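## Task

Take a free grey peg and push it fully into an unused hole of the yellow sulfur ball that the other gripper holds, until it latches, without disturbing any pegs already fitted in that ball.

## Robot and tools

Robot: two seven-joint Kinova Gen3 arms, left_arm and right_arm, each ending in a Robotiq 2F-85 two-finger gripper. One gripper holds the ball; the other must pick up a loose grey peg and press it into a free hole. Base positions in the scene frame: left_arm at (-0.008, +0.414, 0) m, right_arm at (-0.009, -0.399, 0) m, both facing roughly along +x.

Frames: the scene frame has its origin at table-top height, midway between the nominal bases, with +z up, +x out over the table and left_arm on the +y side (arm names do not match image sides). Reported positions (metres) and end_effector_quat_wxyz are in this frame. Movement offsets, however, are along each gripper's own axes as given by its current Hand target: +z points along the fingers, and the fingers close and open along y. end_effector_position is the point between the pads when closed; closed fingertips reach about 19 mm past it, fully open ones about 6 mm.

Row layout (shared by execute_actions and move): 16 numbers, each in [-1, 1], always for both arms. Order: left dx, dy, dz, rx, ry, rz, left gripper position, left gripper speed, then the same eight for the right arm. The six pose numbers are an offset, not a pose: a displacement from that arm's Hand target at the start of the action or move, in the gripper's own axes. 1.0 equals 0.6 m of translation or 180 degrees; rx, ry, rz form one rotation vector. Gripper position is absolute: +1 fully open (85 mm), 0 about 45 mm, -1 fully closed; the mapping is not linear, so check position_measured_pct (roughly 50 minus 50 times the position number). Gripper speed: -1 about 20 mm/s, 0 about 85, +1 about 150. To keep an arm still, send six zeros for its pose; to keep a gripper as it is, resend its last position and speed, since 0 is itself a command.

execute_actions(actions, cameras): actions is a list of actions; each action is a list of up to 15 rows, one row per 1/30 s control step, and each action lasts 0.5 s (a short list repeats its final row). Every row in an action is measured from the same starting Hand target, not from the row before; a later action starts anew from the then-current Hand target, so repeating an offset keeps moving. An empty actions list returns images and full state. cameras: list of names, ["all"], or [].

move(target, speed, blend, blocking, cameras): target is one 16-number row or a list of up to 15 rows, all offsets from the Hand targets at the move's start (not chained). Each gripper travels a straight line; all arms finish together; at most 10 s. speed is in m/s, 0.002 to 0.5, default 0.25, one value or one per target; rotation is capped at twice that in rad/s and 0.873 rad/s. blend (metres) rounds corners between listed targets; 0 stops at each. blocking=false returns after about 0.5 s while the motion continues. Moves do not avoid obstacles, the table or the other arm, and faster motion strays and hits harder. The result adds a move: line (done, off_target, moving, held, fault) and limits (paced = pose clipped, held = steps withheld, for example by the inter-arm clearance check).

wait(seconds 0 to 10), stop() brakes a running move, zoom_image(camera, region=[x0, y0, x1, y1] pixels, at most 504 by 504) magnifies the newest image of cam_head_left, cam_head_right, cam_left_wrist or cam_right_wrist (each 896x504). clear_fault(arm) clears a reported torque fault. finished_scene(scene 1 or 2) ends the scene irreversibly. read_manual gives licence texts only.

Control notes: the commanded orientation is clipped each step to within 32 degrees of the measured one, and inverse kinematics favours position; large turns can swing the elbow. Hand target is the last commanded pose after clipping; the gripper often rests slightly short of it, and any next command, even zeros, requests it again; if still short, send the gap as an offset. Arms are stiff: a target a few millimetres past a firm contact presses hard. To stop pushing, command a target back beyond the gripper's actual position.

Gripping: close to a position narrower than the object and hold it. object_status: 0 moving, 1 blocked while opening, 2 stopped on an object before the requested position (firm grip), 3 reached the requested position or pads met (empty or soft grip). motor_current_ma near 1000 on a firm grip, near 0 in air. Faster closes from a centimetre or more away grip harder (roughly 100 N per pad at speed -1, up to about 240 N at +1). Release by opening a few millimetres wider than the object.

Results also give Hand target, Joint positions, velocities and torques, Tool commands, flange force in gripper axes (includes held weight, has error), per-step positions for action calls, and motor temperatures.

Avoid: dropping the peg or ball, anything leaving the table, fast impacts, hard pushes, squeezing a part that rests on something, and any contact or press between the two arms or one gripper closing on the other's fingers. Joint torque limits are 104.5 N m (first four joints) and 51.3 N m (last three); exceeding one, or a joint straying over 5 degrees from plan, stops that arm until clear_fault. Motors above 60 °C show MOTOR HOT; at 75 °C the arm sags and halts for 30 to 60 s, so do not hold loads stretched out or push toward unreachable poses for long.

Each tool is called after "Request:" as a command line: name --argument value for each argument, lists and objects as JSON in quotes; but a table of rows of numbers goes row by row, as --pt "numbers of a row", without its own name.

## Session

Request:
execute_actions --actions '[]'

Scene clock: 0.00 s.
left_arm: end_effector_position=(+0.2202, +0.0215, +0.1372) position_measured_pct=77.1 object_status=3 motor_current_ma=710 end_effector_quat_wxyz=(+0.417, +0.573, +0.560, -0.430) | right_arm: end_effector_position=(+0.4405, -0.4004, +0.2000) position_measured_pct=0.0 object_status=3 motor_current_ma=0 end_effector_quat_wxyz=(+0.000, +0.001, +1.000, +0.000)
Joint positions: left_arm=[21.782 -1.159 35.272 2.456 -41.788 0.808 -39.916] | right_arm=[-0.055 0.432 0 1.657 0 1.053 1.516]
Joint velocities: within noise
Joint torques (N m): no reading
Motor temperatures (°C): left_arm=[26 28 23 25 33 35 36] | right_arm=[30 26 23 26 31 33 43]
Flange force (N): no reading
Hand target: left_arm +0.2202, +0.0215, +0.1372; +0.417, +0.573, +0.560, -0.430 | right_arm +0.4405, -0.4004, +0.2000; +0.000, +0.001, +1.000, +0.000
Tool commands: left_gripper/position=-0.662745 left_gripper/speed=+1.0 right_gripper/position=+1.0 right_gripper/speed=+1.0

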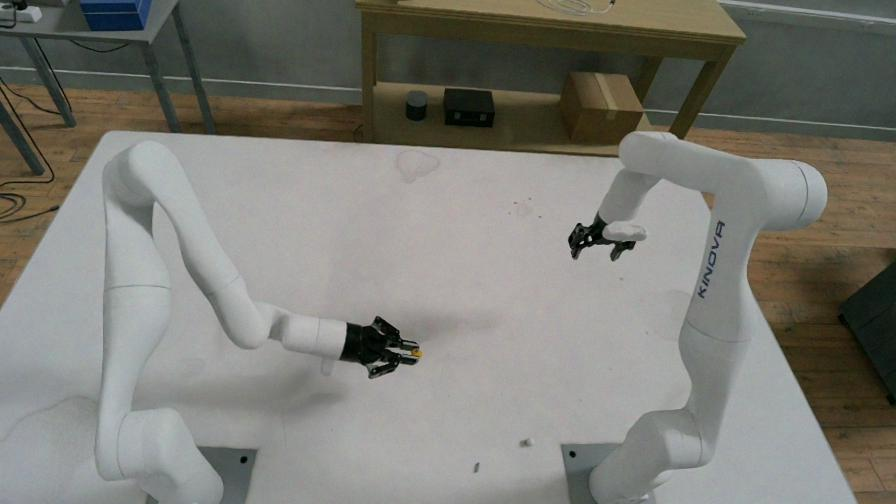

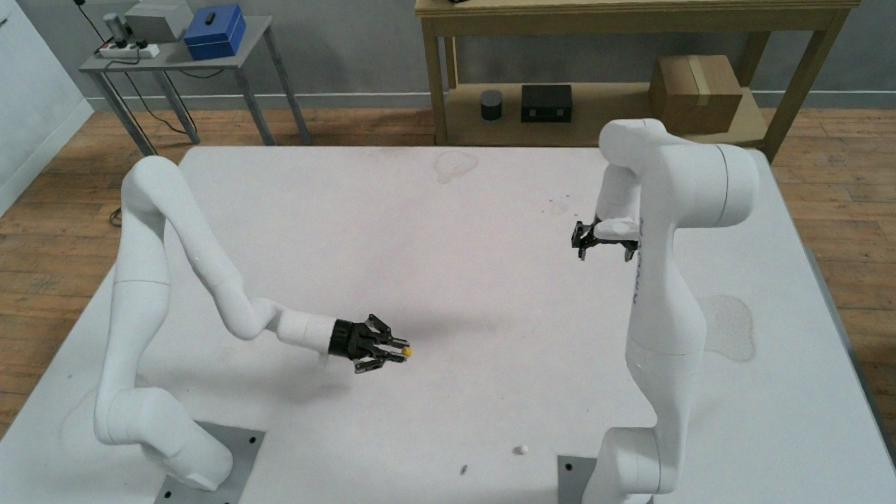

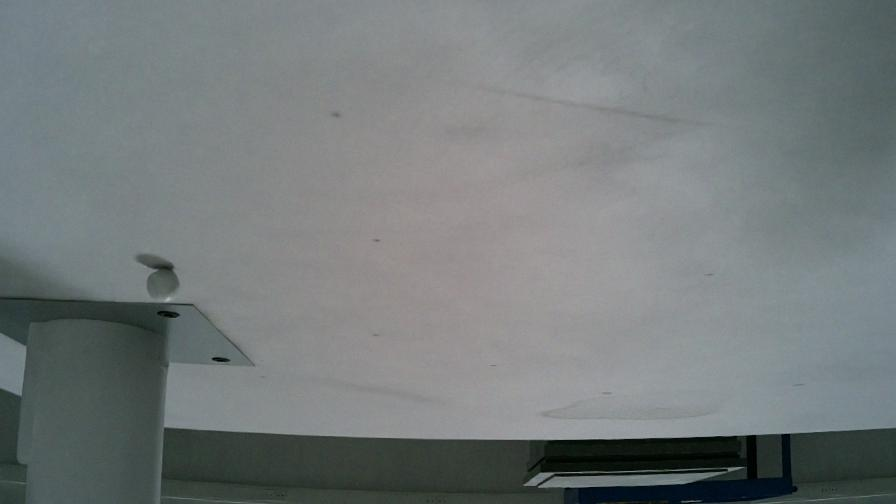

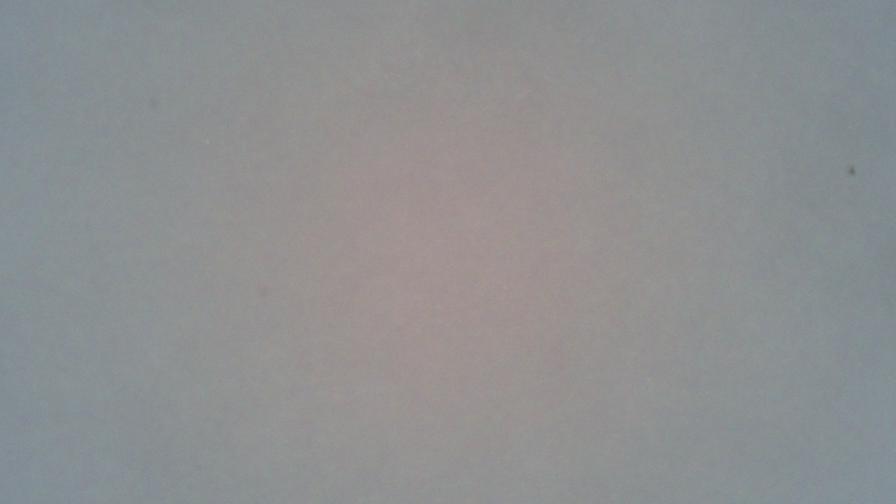

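Request:
zoom_image --camera "cam_head_left" --region '[370, 320, 450, 380]'

Request:
zoom_image --camera "cam_head_left" --region '[440, 410, 560, 490]'

Request:
zoom_image --camera "cam_head_right" --region '[440, 420, 560, 500]'

Request:
zoom_image --camera "cam_head_right" --region '[340, 310, 430, 380]'

Request:
zoom_image --camera "cam_left_wrist" --region '[100, 220, 240, 320]'

Scaled by 6.300 from the camera's 896x504 image, which has a finer 1280x720 frame.

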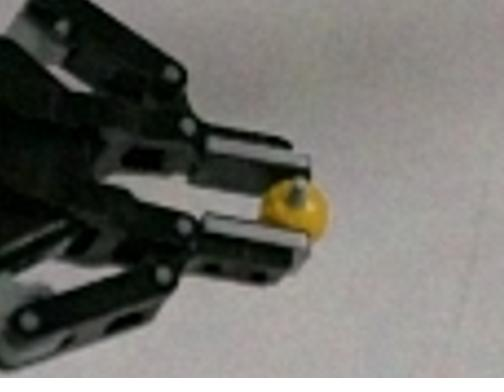

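Scaled by 4.200 from the camera's 896x504 image, which has a finer 1280x720 frame.

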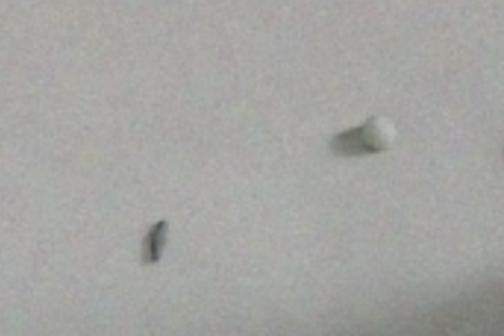

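Scaled by 4.200 from the camera's 896x504 image, which has a finer 1280x720 frame.

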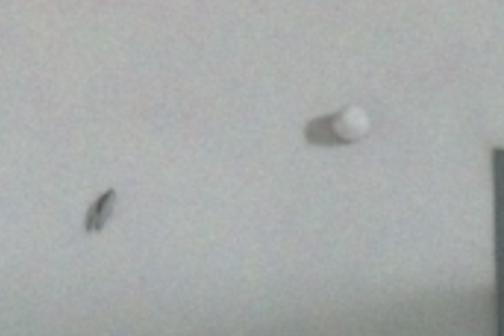

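Scaled by 5.600 from the camera's 896x504 image, which has a finer 1280x720 frame.

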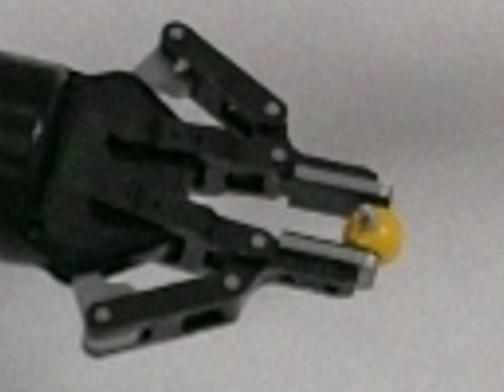

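Scaled by 3.600 from the camera's 896x504 image, which has a finer 1280x720 frame.

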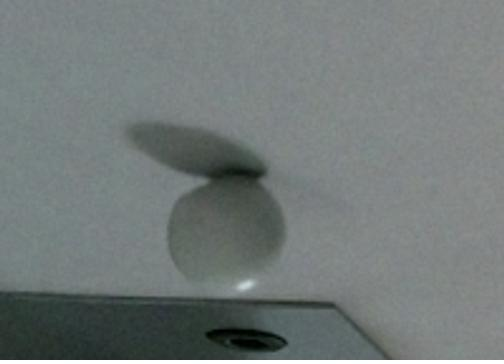

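Request:
move --target '[0,0,0,0,0,0,-0.662745,1,0.274,0.547,-0.052,-0.25,0,0,1,1]' --cameras '["all"]'

Scene clock: 60.23 s.
left_arm: end_effector_position=(+0.2202, +0.0215, +0.1372) position_measured_pct=77.1 object_status=3 motor_current_ma=710 end_effector_quat_wxyz=(+0.417, +0.573, +0.560, -0.430) | right_arm: end_effector_position=(+0.2770, -0.0718, +0.2312) position_measured_pct=0.0 object_status=3 motor_current_ma=0 end_effector_quat_wxyz=(+0.000, +0.001, +0.924, +0.383)
Joint positions: left_arm=[21.782 -1.159 35.272 2.456 -41.788 0.808 -39.916] | right_arm=[-0.037 0.277 -0.489 2.185 -1.127 0.615 2.012]
Joint torques (N m): left_arm=[-1.42 12.6 5.69 4.1 -1.41 1.97 0.12] | right_arm=[-1.39 -11.26 -2.63 -4.98 -1.14 0.52 0.19]
Flange force (N): left_arm=[-1.7 1.4 8.0] | right_arm=[-8.0 1.4 -5.0]
Hand target: left_arm +0.2202, +0.0215, +0.1372; +0.417, +0.573, +0.560, -0.430 | right_arm +0.2770, -0.0718, +0.2312; +0.000, +0.001, +0.924, +0.383
Off the commanded pose: left_arm 0.000 m, 0 deg | right_arm 0.000 m, 0 deg.
move: done

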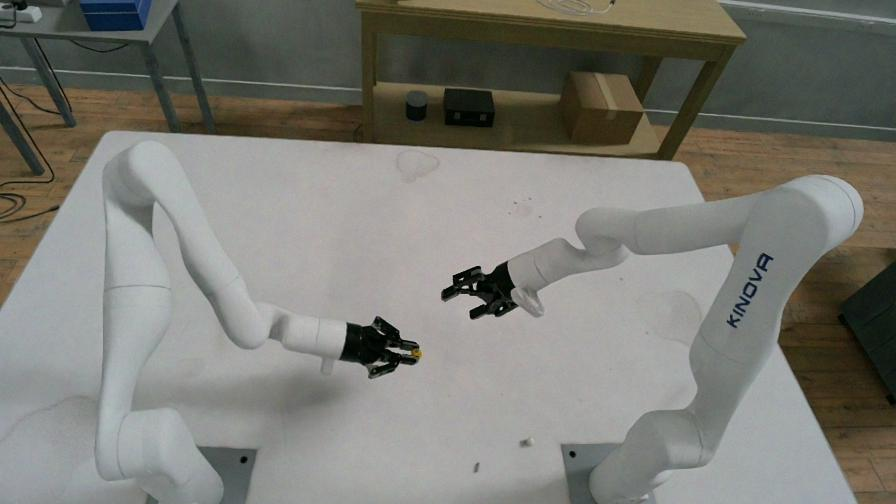

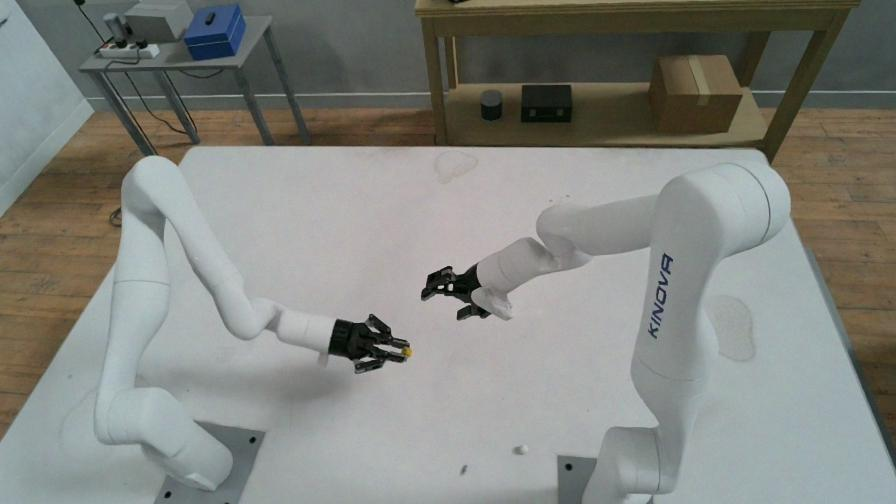

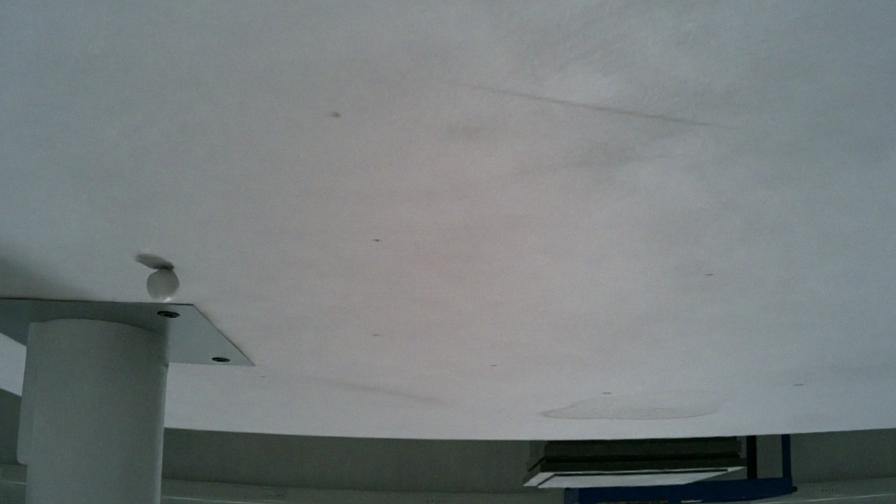

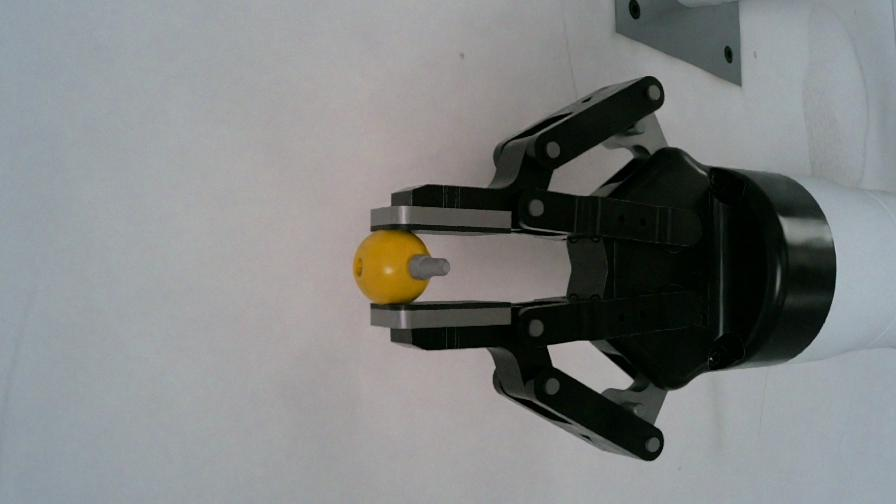

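Request:
zoom_image --camera "cam_right_wrist" --region '[330, 210, 470, 320]'

Scaled by 3.600 from the camera's 896x504 image, which has a finer 1280x720 frame.

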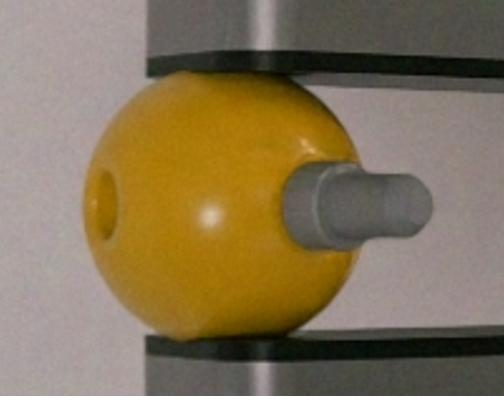

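Request:
move --pt "0 0 0 0 0 0 -0.662745 1 0.05 -0.12 -0.03 0.1 0 0 1 1" --pt "0 0 0 0 0 0 -0.662745 1 0.262 -0.152 -0.032 0.25 0 0 1 1" --blend 0.03 --cameras '["all"]'

Scene clock: 119.53 s.
left_arm: end_effector_position=(+0.2202, +0.0215, +0.1372) position_measured_pct=77.1 object_status=3 motor_current_ma=710 end_effector_quat_wxyz=(+0.417, +0.573, +0.560, -0.430) | right_arm: end_effector_position=(+0.1196, -0.1494, +0.1803) position_measured_pct=0.0 object_status=3 motor_current_ma=0 end_effector_quat_wxyz=(+0.000, +0.001, +1.000, +0.000)
Joint positions: left_arm=[21.782 -1.159 35.272 2.456 -41.788 0.808 -39.916] | right_arm=[-0.769 0.133 -0.458 2.183 0.079 0.841 0.294]
Joint torques (N m): left_arm=[-1.47 12.66 5.72 4.09 -1.41 1.99 0.09] | right_arm=[-1.36 -9.27 -1.62 -4.9 -0.08 -0.34 0.22]
Flange force (N): left_arm=[-1.5 1.4 8.1] | right_arm=[-6.1 3.4 -4.3]
Hand target: left_arm +0.2202, +0.0215, +0.1372; +0.417, +0.573, +0.560, -0.430 | right_arm +0.1196, -0.1494, +0.1803; +0.000, +0.001, +1.000, +0.000
Off the commanded pose: left_arm 0.000 m, 0 deg | right_arm 0.000 m, 0 deg.
move: done

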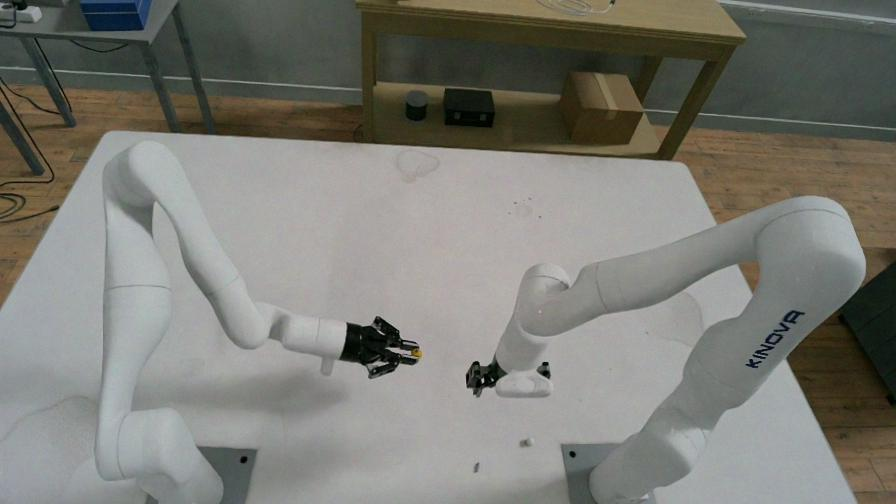

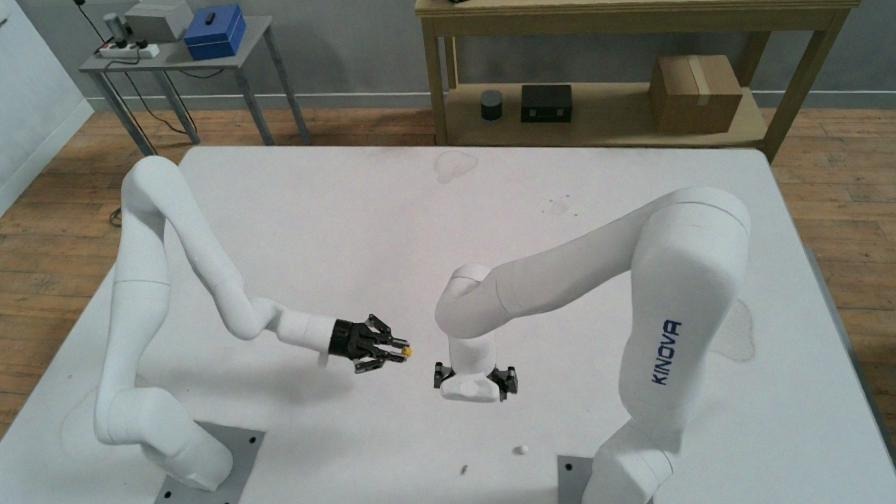

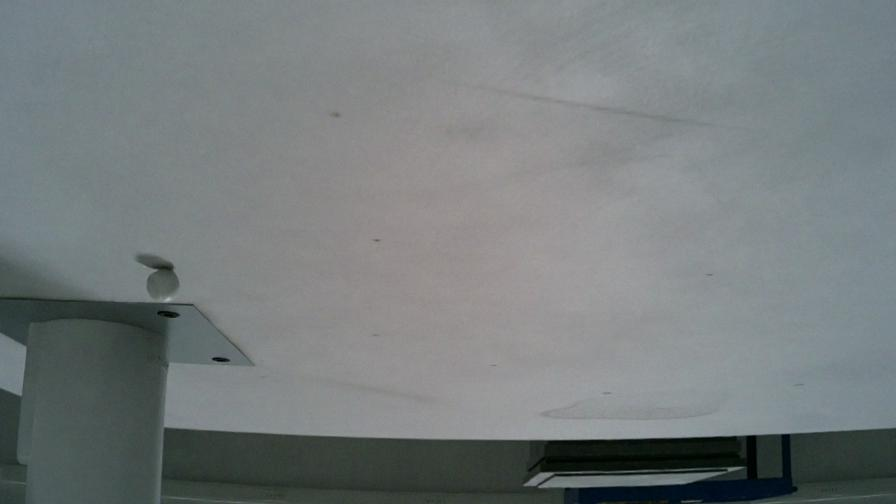

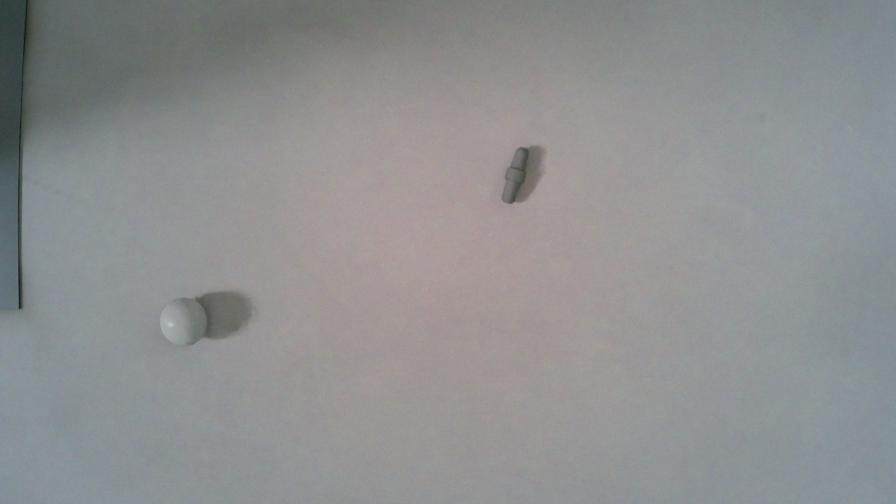

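Request:
zoom_image --camera "cam_right_wrist" --region '[470, 130, 570, 220]'

Scaled by 5.040 from the camera's 896x504 image, which has a finer 1280x720 frame.

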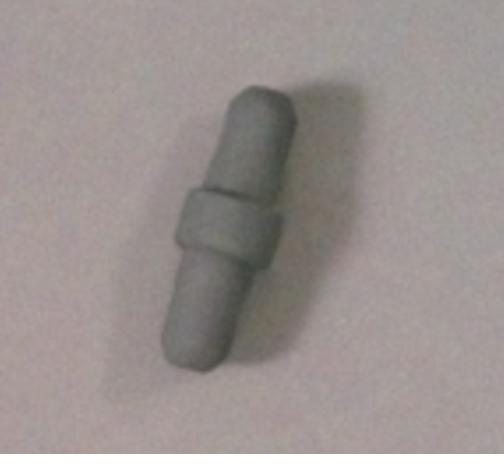

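Request:
move --target '[0,0,0,0,0,0,-0.662745,1,0.1155,0.0338,0.1338,0,0,0.0744,-0.2,0]' --cameras '["all"]'

Request:
zoom_image --camera "cam_right_wrist" --region '[400, 330, 560, 490]'

Scene clock: 155.27 s.
left_arm: end_effector_position=(+0.2202, +0.0215, +0.1372) position_measured_pct=77.1 object_status=3 motor_current_ma=710 end_effector_quat_wxyz=(+0.417, +0.573, +0.560, -0.430) | right_arm: end_effector_position=(+0.0503, -0.1290, +0.1000) position_measured_pct=60.2 object_status=3 motor_current_ma=0 end_effector_quat_wxyz=(+0.000, +0.118, +0.993, +0.000)
Joint positions: left_arm=[21.782 -1.159 35.272 2.456 -41.788 0.808 -39.916] | right_arm=[-1.095 0.324 -0.429 2.328 0.263 0.533 -0.395]
Joint torques (N m): left_arm=[-1.41 12.63 5.78 4.11 -1.38 1.99 0.14] | right_arm=[-1.19 -10.92 -1.99 -2.7 -0.06 -0.41 0.2]
Flange force (N): left_arm=[-1.3 1.4 7.9] | right_arm=[-3.5 6.7 -1.8]
Hand target: left_arm +0.2202, +0.0215, +0.1372; +0.417, +0.573, +0.560, -0.430 | right_arm +0.0503, -0.1290, +0.1000; +0.000, +0.118, +0.993, +0.000
Off the commanded pose: left_arm 0.000 m, 0 deg | right_arm 0.000 m, 0 deg.
move: done

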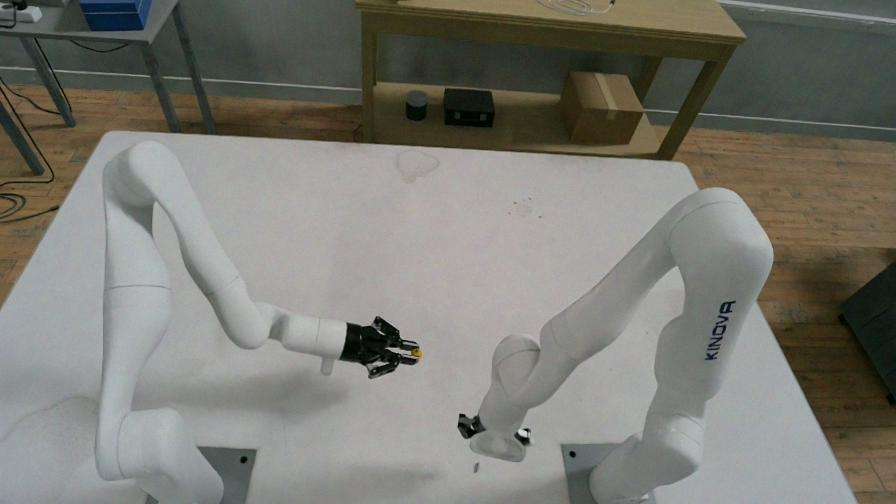

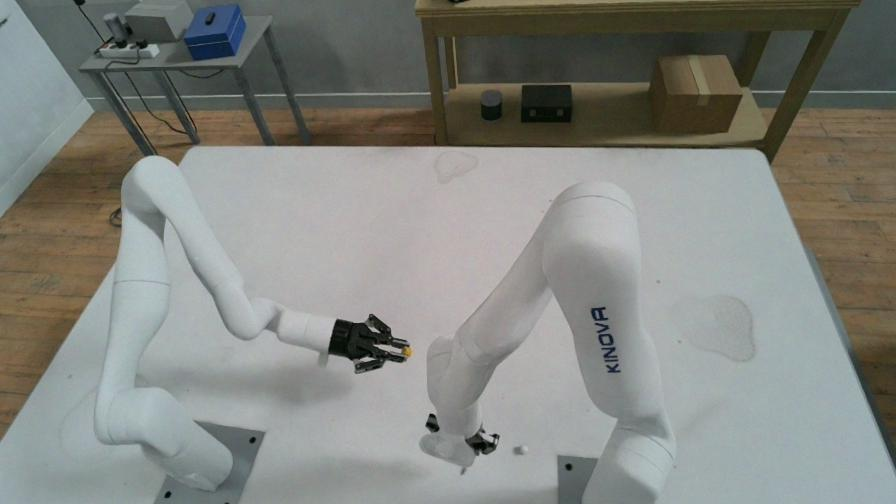

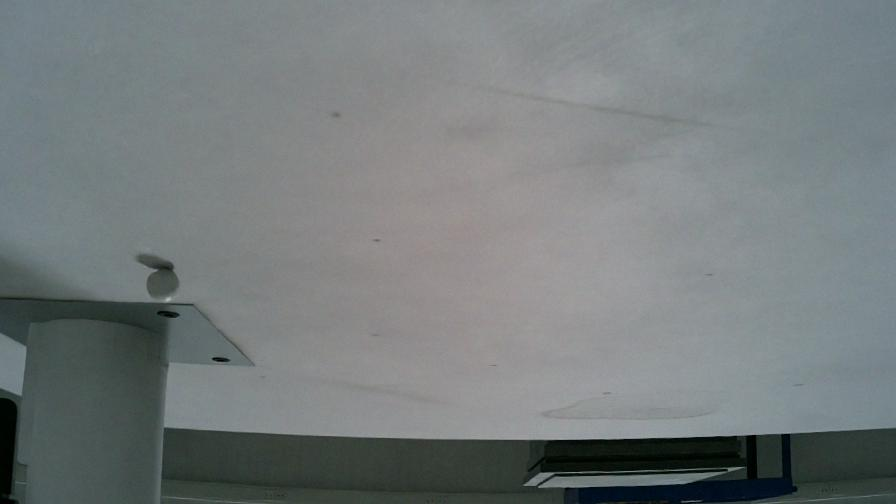

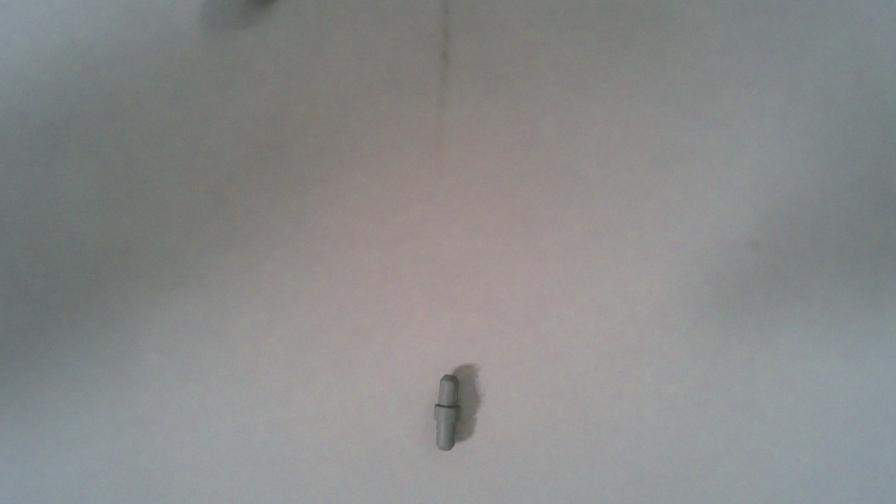

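Scaled by 3.150 from the camera's 896x504 image, which has a finer 1280x720 frame.

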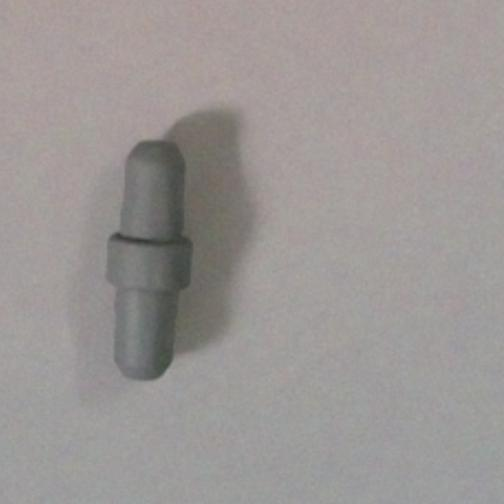

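Request:
move --target '[0,0,0,0,0,0,-0.662745,1,0.0052,0.0035,0.0833,0,0,0,-0.2,0]' --cameras '["cam_right_wrist"]'

Request:
zoom_image --camera "cam_right_wrist" --region '[380, 384, 500, 504]'

Scene clock: 191.70 s.
left_arm: end_effector_position=(+0.2202, +0.0215, +0.1372) position_measured_pct=77.1 object_status=3 motor_current_ma=710 end_effector_quat_wxyz=(+0.417, +0.573, +0.560, -0.430) | right_arm: end_effector_position=(+0.0478, -0.1262, +0.0500) position_measured_pct=60.2 object_status=3 motor_current_ma=0 end_effector_quat_wxyz=(+0.000, +0.118, +0.993, +0.000)
Joint positions: left_arm=[21.782 -1.159 35.272 2.456 -41.788 0.808 -39.916] | right_arm=[-1.221 0.471 -0.302 2.379 0.421 0.337 -0.555]
Joint torques (N m): left_arm=[-1.4 12.61 5.76 4.07 -1.4 1.98 0.06] | right_arm=[-1.34 -12.28 -1.84 -0.98 -0.03 -0.39 0.1]
Flange force (N): left_arm=[-1.6 1.6 7.8] | right_arm=[-4.3 7.1 -1.1]
Hand target: left_arm +0.2202, +0.0215, +0.1372; +0.417, +0.573, +0.560, -0.430 | right_arm +0.0478, -0.1262, +0.0500; +0.000, +0.118, +0.993, +0.000
Off the commanded pose: left_arm 0.000 m, 0 deg | right_arm 0.000 m, 0 deg.
move: done
Images, in order (width x height): cam_right_wrist 896x504.

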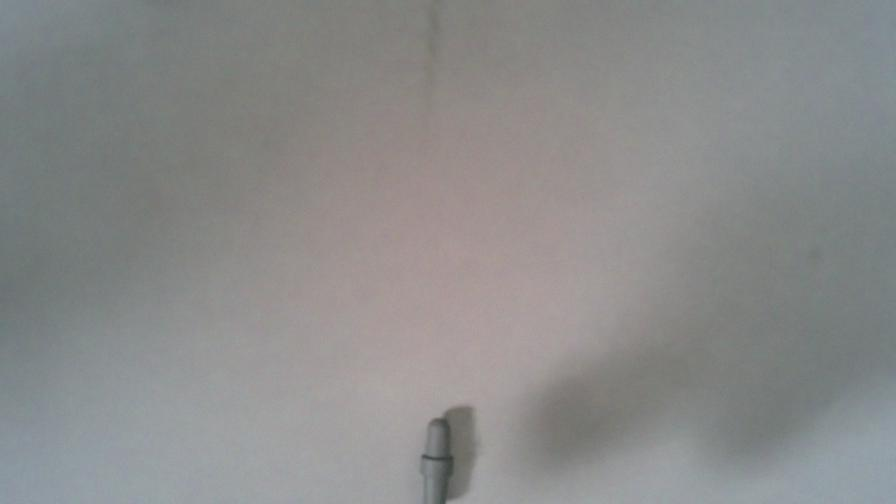

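Scaled by 4.200 from the camera's 896x504 image, which has a finer 1280x720 frame.

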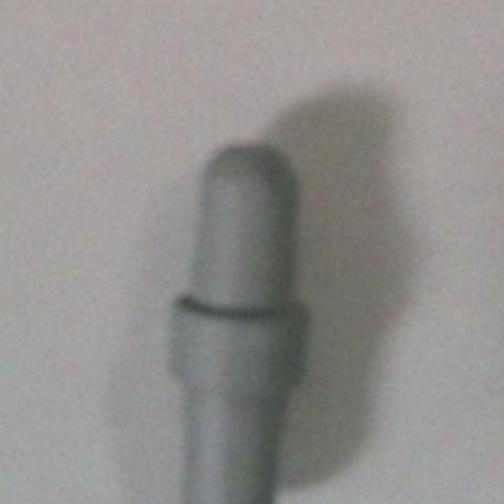

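Request:
move --target '[0,0,0,0,0,0,-0.662745,1,-0.0018,-0.0033,0.0475,0,0,0.0167,-0.2,0]' --cameras '["cam_right_wrist"]' --speed 0.08

Request:
zoom_image --camera "cam_right_wrist" --region '[380, 384, 500, 504]'

Scene clock: 233.33 s.
left_arm: end_effector_position=(+0.2202, +0.0215, +0.1372) position_measured_pct=77.1 object_status=3 motor_current_ma=710 end_effector_quat_wxyz=(+0.417, +0.573, +0.560, -0.430) | right_arm: end_effector_position=(+0.0484, -0.1284, +0.0215) position_measured_pct=60.2 object_status=3 motor_current_ma=0 end_effector_quat_wxyz=(+0.000, +0.144, +0.990, +0.000)
Joint positions: left_arm=[21.782 -1.159 35.272 2.456 -41.788 0.808 -39.916] | right_arm=[-1.318 0.558 -0.178 2.409 0.479 0.205 -0.654]
Joint torques (N m): left_arm=[-1.44 12.6 5.72 4.02 -1.38 2 0.13] | right_arm=[-1.26 -12.97 -1.58 0.07 -0.07 -0.42 0.18]
Flange force (N): left_arm=[-1.6 1.3 7.8] | right_arm=[-3.6 6.9 0.5]
Hand target: left_arm +0.2202, +0.0215, +0.1372; +0.417, +0.573, +0.560, -0.430 | right_arm +0.0484, -0.1284, +0.0215; +0.000, +0.144, +0.990, +0.000
Off the commanded pose: left_arm 0.000 m, 0 deg | right_arm 0.000 m, 0 deg.
move: done
Images, in order (width x height): cam_right_wrist 896x504.

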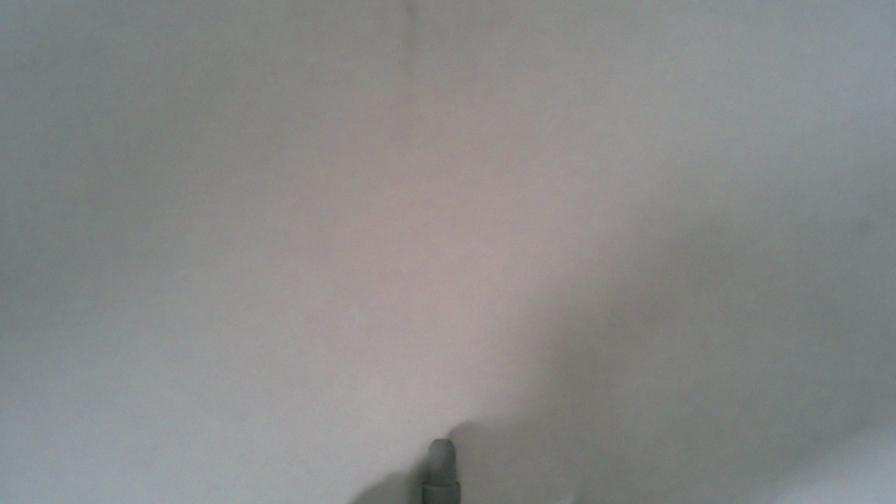

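Scaled by 4.200 from the camera's 896x504 image, which has a finer 1280x720 frame.

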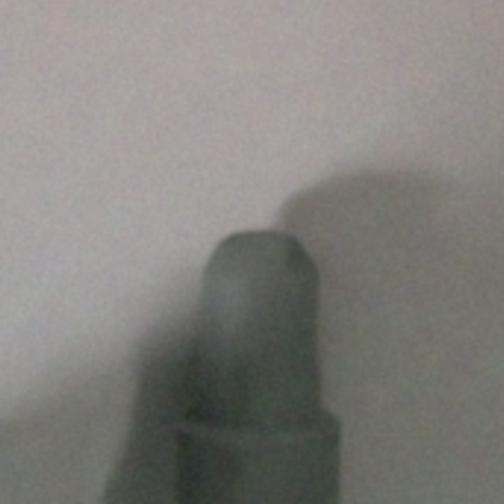

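Request:
move --target '[0,0,0,0,0,0,-0.662745,1,0,0,0.0035,0,0,0,-0.2,0]' --speed 0.02

Request:
move --target '[0,0,0,0,0,0,-0.662745,1,0,0,0.0012,0,0,0,-0.2,0]' --speed 0.02

Scene clock: 239.40 s.
left_arm: end_effector_position=(+0.2202, +0.0215, +0.1372) position_measured_pct=77.1 object_status=3 motor_current_ma=710 end_effector_quat_wxyz=(+0.417, +0.573, +0.560, -0.430) | right_arm: end_effector_position=(+0.0484, -0.1284, +0.0194) position_measured_pct=60.2 object_status=3 motor_current_ma=0 end_effector_quat_wxyz=(+0.000, +0.144, +0.990, +0.000)
Joint positions: left_arm=[21.782 -1.159 35.272 2.456 -41.788 0.808 -39.916] | right_arm=[-1.324 0.565 -0.169 2.41 0.483 0.195 -0.658]
Joint torques (N m): left_arm=[-1.47 12.61 5.76 4.07 -1.4 2.01 0.13] | right_arm=[-1.37 -13.03 -1.49 0.18 -0.05 -0.37 0.17]
Flange force (N): left_arm=[-1.5 1.3 8.0] | right_arm=[-4.0 7.3 0.1]
Hand target: left_arm +0.2202, +0.0215, +0.1372; +0.417, +0.573, +0.560, -0.430 | right_arm +0.0484, -0.1284, +0.0194; +0.000, +0.144, +0.990, +0.000
Off the commanded pose: left_arm 0.000 m, 0 deg | right_arm 0.000 m, 0 deg.
move: done

Scene clock: 240.10 s.
left_arm: end_effector_position=(+0.2202, +0.0215, +0.1372) position_measured_pct=77.1 object_status=3 motor_current_ma=710 end_effector_quat_wxyz=(+0.417, +0.573, +0.560, -0.430) | right_arm: end_effector_position=(+0.0484, -0.1284, +0.0187) position_measured_pct=60.2 object_status=3 motor_current_ma=0 end_effector_quat_wxyz=(+0.000, +0.144, +0.990, +0.000)
Joint positions: left_arm=[21.782 -1.159 35.272 2.456 -41.788 0.808 -39.916] | right_arm=[-1.327 0.567 -0.166 2.411 0.484 0.192 -0.659]
Joint torques (N m): left_arm=[-1.46 12.65 5.78 4.1 -1.42 2.03 0.1] | right_arm=[-1.34 -13.05 -1.57 0.23 -0.06 -0.4 0.19]
Flange force (N): left_arm=[-1.5 1.5 8.0] | right_arm=[-3.8 7.2 0.5]
Hand target: left_arm +0.2202, +0.0215, +0.1372; +0.417, +0.573, +0.560, -0.430 | right_arm +0.0484, -0.1284, +0.0187; +0.000, +0.144, +0.990, +0.000
Off the commanded pose: left_arm 0.000 m, 0 deg | right_arm 0.000 m, 0 deg.
move: done

Request:
move --target '[0,0,0,0,0,0,-0.662745,1,0,0,0.001,0,0,0,-0.2,0]' --speed 0.02

Request:
move --target '[0,0,0,0,0,0,-0.662745,1,0,0,0.001,0,0,0,-0.2,0]' --speed 0.02

Scene clock: 246.80 s.
left_arm: end_effector_position=(+0.2202, +0.0215, +0.1372) position_measured_pct=77.1 object_status=3 motor_current_ma=710 end_effector_quat_wxyz=(+0.417, +0.573, +0.560, -0.430) | right_arm: end_effector_position=(+0.0484, -0.1284, +0.0181) position_measured_pct=60.2 object_status=3 motor_current_ma=0 end_effector_quat_wxyz=(+0.000, +0.144, +0.990, +0.000)
Joint positions: left_arm=[21.782 -1.159 35.272 2.456 -41.788 0.808 -39.916] | right_arm=[-1.329 0.569 -0.163 2.411 0.485 0.189 -0.66]
Joint torques (N m): left_arm=[-1.44 12.64 5.75 4.01 -1.4 1.99 0.07] | right_arm=[-1.33 -13.02 -1.58 0.26 -0.08 -0.4 0.17]
Flange force (N): left_arm=[-1.6 1.3 7.9] | right_arm=[-3.9 7.1 0.5]
Hand target: left_arm +0.2202, +0.0215, +0.1372; +0.417, +0.573, +0.560, -0.430 | right_arm +0.0484, -0.1284, +0.0181; +0.000, +0.144, +0.990, +0.000
Off the commanded pose: left_arm 0.000 m, 0 deg | right_arm 0.000 m, 0 deg.
move: done

Scene clock: 247.50 s.
left_arm: end_effector_position=(+0.2202, +0.0215, +0.1372) position_measured_pct=77.1 object_status=3 motor_current_ma=710 end_effector_quat_wxyz=(+0.417, +0.573, +0.560, -0.430) | right_arm: end_effector_position=(+0.0484, -0.1284, +0.0175) position_measured_pct=60.2 object_status=3 motor_current_ma=0 end_effector_quat_wxyz=(+0.000, +0.144, +0.990, +0.000)
Joint positions: left_arm=[21.782 -1.159 35.272 2.456 -41.788 0.808 -39.916] | right_arm=[-1.331 0.571 -0.161 2.412 0.486 0.186 -0.661]
Joint torques (N m): left_arm=[-1.45 12.64 5.75 4.05 -1.39 1.98 0.1] | right_arm=[-1.05 -6.06 -0.74 -1.32 0.22 -1.64 0.2]
Flange force (N): left_arm=[-1.5 1.3 7.9] | right_arm=[-3.1 2.2 -30.6]
Hand target: left_arm +0.2202, +0.0215, +0.1372; +0.417, +0.573, +0.560, -0.430 | right_arm +0.0484, -0.1284, +0.0175; +0.000, +0.144, +0.990, +0.000
Off the commanded pose: left_arm 0.000 m, 0 deg | right_arm 0.000 m, 0 deg.
move: done

Request:
move --target '[0,0,0,0,0,0,-0.662745,1,0,0,-0.0022,0,0,0,-0.2,0]' --speed 0.02

Request:
move --target '[0,0,0,0,0,0,-0.662745,1,0,0,0,0,0,0,-1,-1]'

Scene clock: 260.00 s.
left_arm: end_effector_position=(+0.2202, +0.0215, +0.1372) position_measured_pct=77.1 object_status=3 motor_current_ma=710 end_effector_quat_wxyz=(+0.417, +0.573, +0.560, -0.430) | right_arm: end_effector_position=(+0.0484, -0.1284, +0.0188) position_measured_pct=60.2 object_status=3 motor_current_ma=0 end_effector_quat_wxyz=(+0.000, +0.144, +0.990, +0.000)
Joint positions: left_arm=[21.782 -1.159 35.272 2.456 -41.788 0.808 -39.916] | right_arm=[-1.326 0.567 -0.166 2.411 0.484 0.192 -0.659]
Joint torques (N m): left_arm=[-1.43 12.63 5.73 4.03 -1.4 2.04 0.09] | right_arm=[-1.32 -13 -1.57 0.21 -0.07 -0.42 0.15]
Flange force (N): left_arm=[-1.6 1.6 7.8] | right_arm=[-3.9 7.2 0.2]
Hand target: left_arm +0.2202, +0.0215, +0.1372; +0.417, +0.573, +0.560, -0.430 | right_arm +0.0484, -0.1284, +0.0188; +0.000, +0.144, +0.990, +0.000
Off the commanded pose: left_arm 0.000 m, 0 deg | right_arm 0.000 m, 0 deg.
move: done

Scene clock: 262.23 s.
left_arm: end_effector_position=(+0.2202, +0.0215, +0.1372) position_measured_pct=77.1 object_status=3 motor_current_ma=710 end_effector_quat_wxyz=(+0.417, +0.573, +0.560, -0.430) | right_arm: end_effector_position=(+0.0484, -0.1284, +0.0188) position_measured_pct=97.4 object_status=0 motor_current_ma=1000 end_effector_quat_wxyz=(+0.000, +0.144, +0.990, +0.000)
Joint positions: left_arm=[21.782 -1.159 35.272 2.456 -41.788 0.808 -39.916] | right_arm=[-1.326 0.567 -0.166 2.411 0.484 0.192 -0.659]
Joint torques (N m): left_arm=[-1.44 12.62 5.74 4.07 -1.4 2.01 0.07] | right_arm=[-1.43 -8.52 -1.42 0.91 -0.04 -0.51 0.18]
Flange force (N): left_arm=[-1.7 1.6 7.9] | right_arm=[-4.2 7.0 -16.4]
Hand target: left_arm +0.2202, +0.0215, +0.1372; +0.417, +0.573, +0.560, -0.430 | right_arm +0.0484, -0.1284, +0.0188; +0.000, +0.144, +0.990, +0.000
Off the commanded pose: left_arm 0.000 m, 0 deg | right_arm 0.000 m, 0 deg.
move: done

Request:
move --target '[0,0,0,0,0,0,-0.662745,1,0,0,-0.005,0,0,0,-1,-1]' --speed 0.02

Scene clock: 272.23 s.
left_arm: end_effector_position=(+0.2202, +0.0215, +0.1372) position_measured_pct=77.1 object_status=3 motor_current_ma=710 end_effector_quat_wxyz=(+0.417, +0.573, +0.560, -0.430) | right_arm: end_effector_position=(+0.0484, -0.1284, +0.0218) position_measured_pct=97.4 object_status=2 motor_current_ma=1000 end_effector_quat_wxyz=(+0.000, +0.144, +0.990, +0.000)
Joint positions: left_arm=[21.782 -1.159 35.272 2.456 -41.788 0.808 -39.916] | right_arm=[-1.317 0.557 -0.179 2.409 0.478 0.206 -0.654]
Joint torques (N m): left_arm=[-1.36 12.59 5.74 4.03 -1.4 2.01 0.11] | right_arm=[-1.23 -12.93 -1.5 0.12 -0.01 -0.35 0.17]
Flange force (N): left_arm=[-1.7 1.5 7.6] | right_arm=[-3.4 7.1 0.2]
Hand target: left_arm +0.2202, +0.0215, +0.1372; +0.417, +0.573, +0.560, -0.430 | right_arm +0.0484, -0.1284, +0.0218; +0.000, +0.144, +0.990, +0.000
Off the commanded pose: left_arm 0.000 m, 0 deg | right_arm 0.000 m, 0 deg.
move: done

Request:
move --pt "0 0 0 0 0 0 -0.662745 1 0 0 -0.0903 0 0 0 -1 -1" --pt "0 0 0 0 0 0 -0.662745 1 -0.277 0.1307 -0.0903 0 0 -0.0911 -1 -1" --blend 0.01 --speed 0.15 --cameras '["all"]'

Scene clock: 318.83 s.
left_arm: end_effector_position=(+0.2202, +0.0215, +0.1372) position_measured_pct=77.1 object_status=3 motor_current_ma=710 end_effector_quat_wxyz=(+0.417, +0.573, +0.560, -0.430) | right_arm: end_effector_position=(+0.2300, -0.1005, +0.0760) position_measured_pct=97.4 object_status=2 motor_current_ma=1000 end_effector_quat_wxyz=(+0.000, +0.001, +1.000, +0.000)
Joint positions: left_arm=[21.782 -1.159 35.272 2.456 -41.788 0.808 -39.916] | right_arm=[-0.645 0.554 -0.436 2.028 0.383 0.638 0.236]
Joint torques (N m): left_arm=[-1.4 12.59 5.76 4.03 -1.4 1.97 0.09] | right_arm=[-1.27 -15.65 -2.78 -3.23 -0.08 -0.37 0.2]
Flange force (N): left_arm=[-1.6 1.3 7.7] | right_arm=[-6.6 3.7 -0.9]
Hand target: left_arm +0.2202, +0.0215, +0.1372; +0.417, +0.573, +0.560, -0.430 | right_arm +0.2300, -0.1005, +0.0760; +0.000, +0.001, +1.000, +0.000
Off the commanded pose: left_arm 0.000 m, 0 deg | right_arm 0.000 m, 0 deg.
move: done

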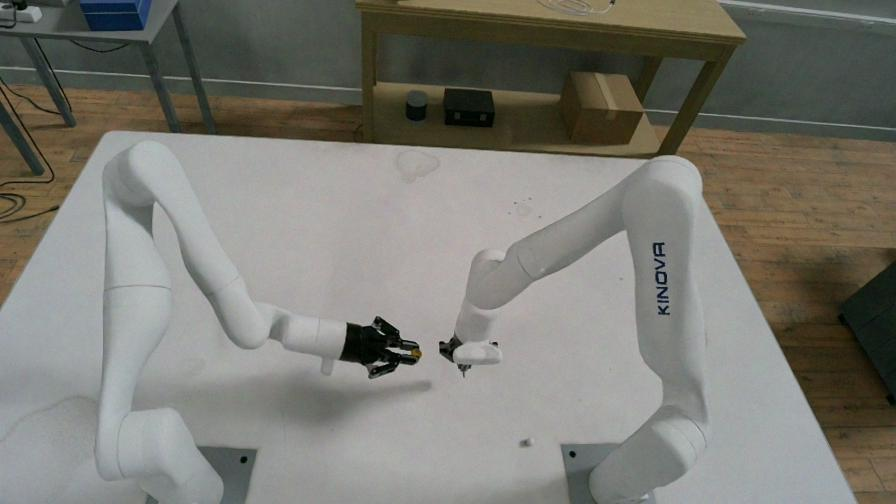

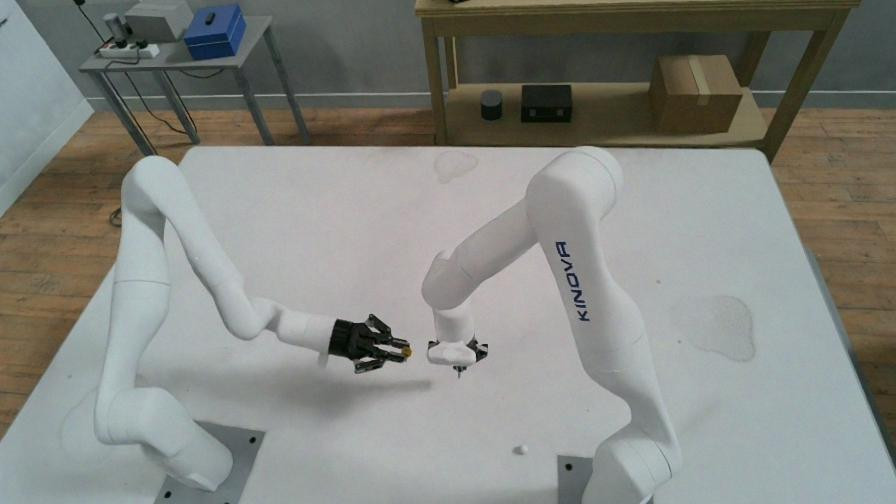

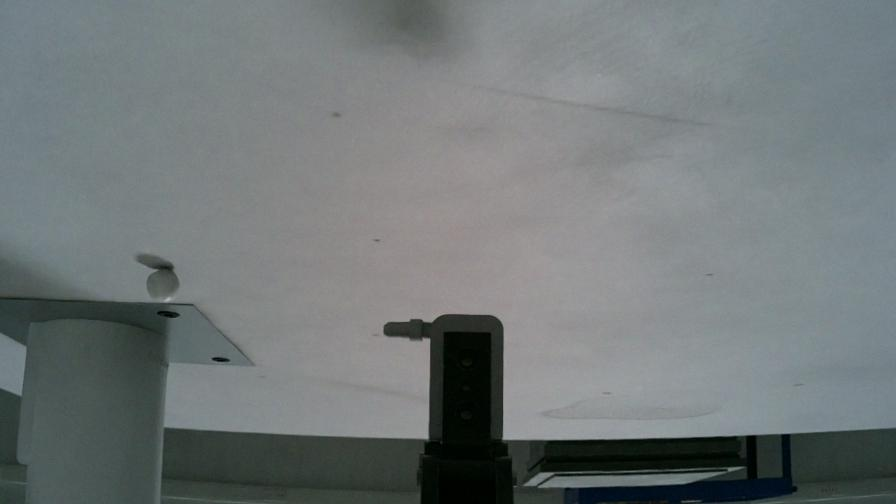

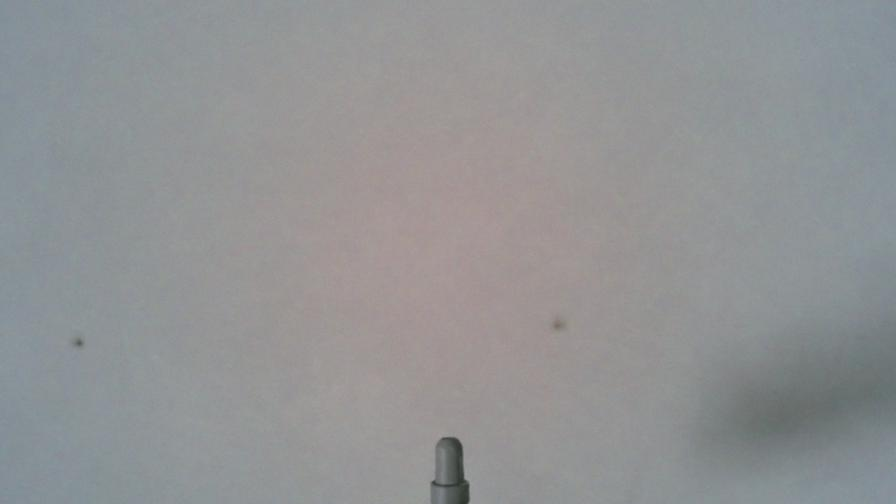

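Request:
zoom_image --camera "cam_left_wrist" --region '[374, 300, 524, 400]'

Request:
zoom_image --camera "cam_right_wrist" --region '[390, 404, 510, 504]'

Scaled by 3.360 from the camera's 896x504 image, which has a finer 1280x720 frame.

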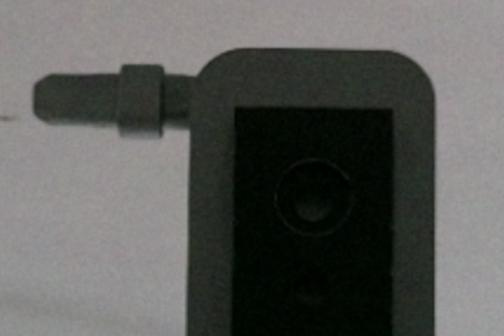

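Scaled by 4.200 from the camera's 896x504 image, which has a finer 1280x720 frame.

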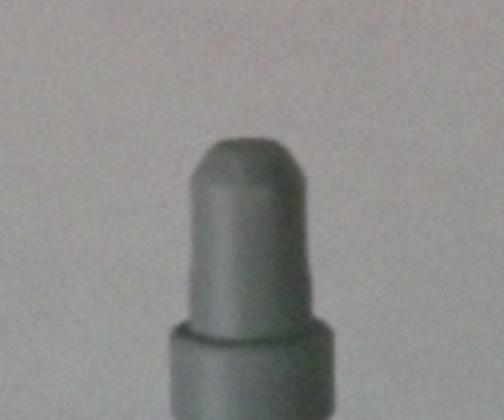

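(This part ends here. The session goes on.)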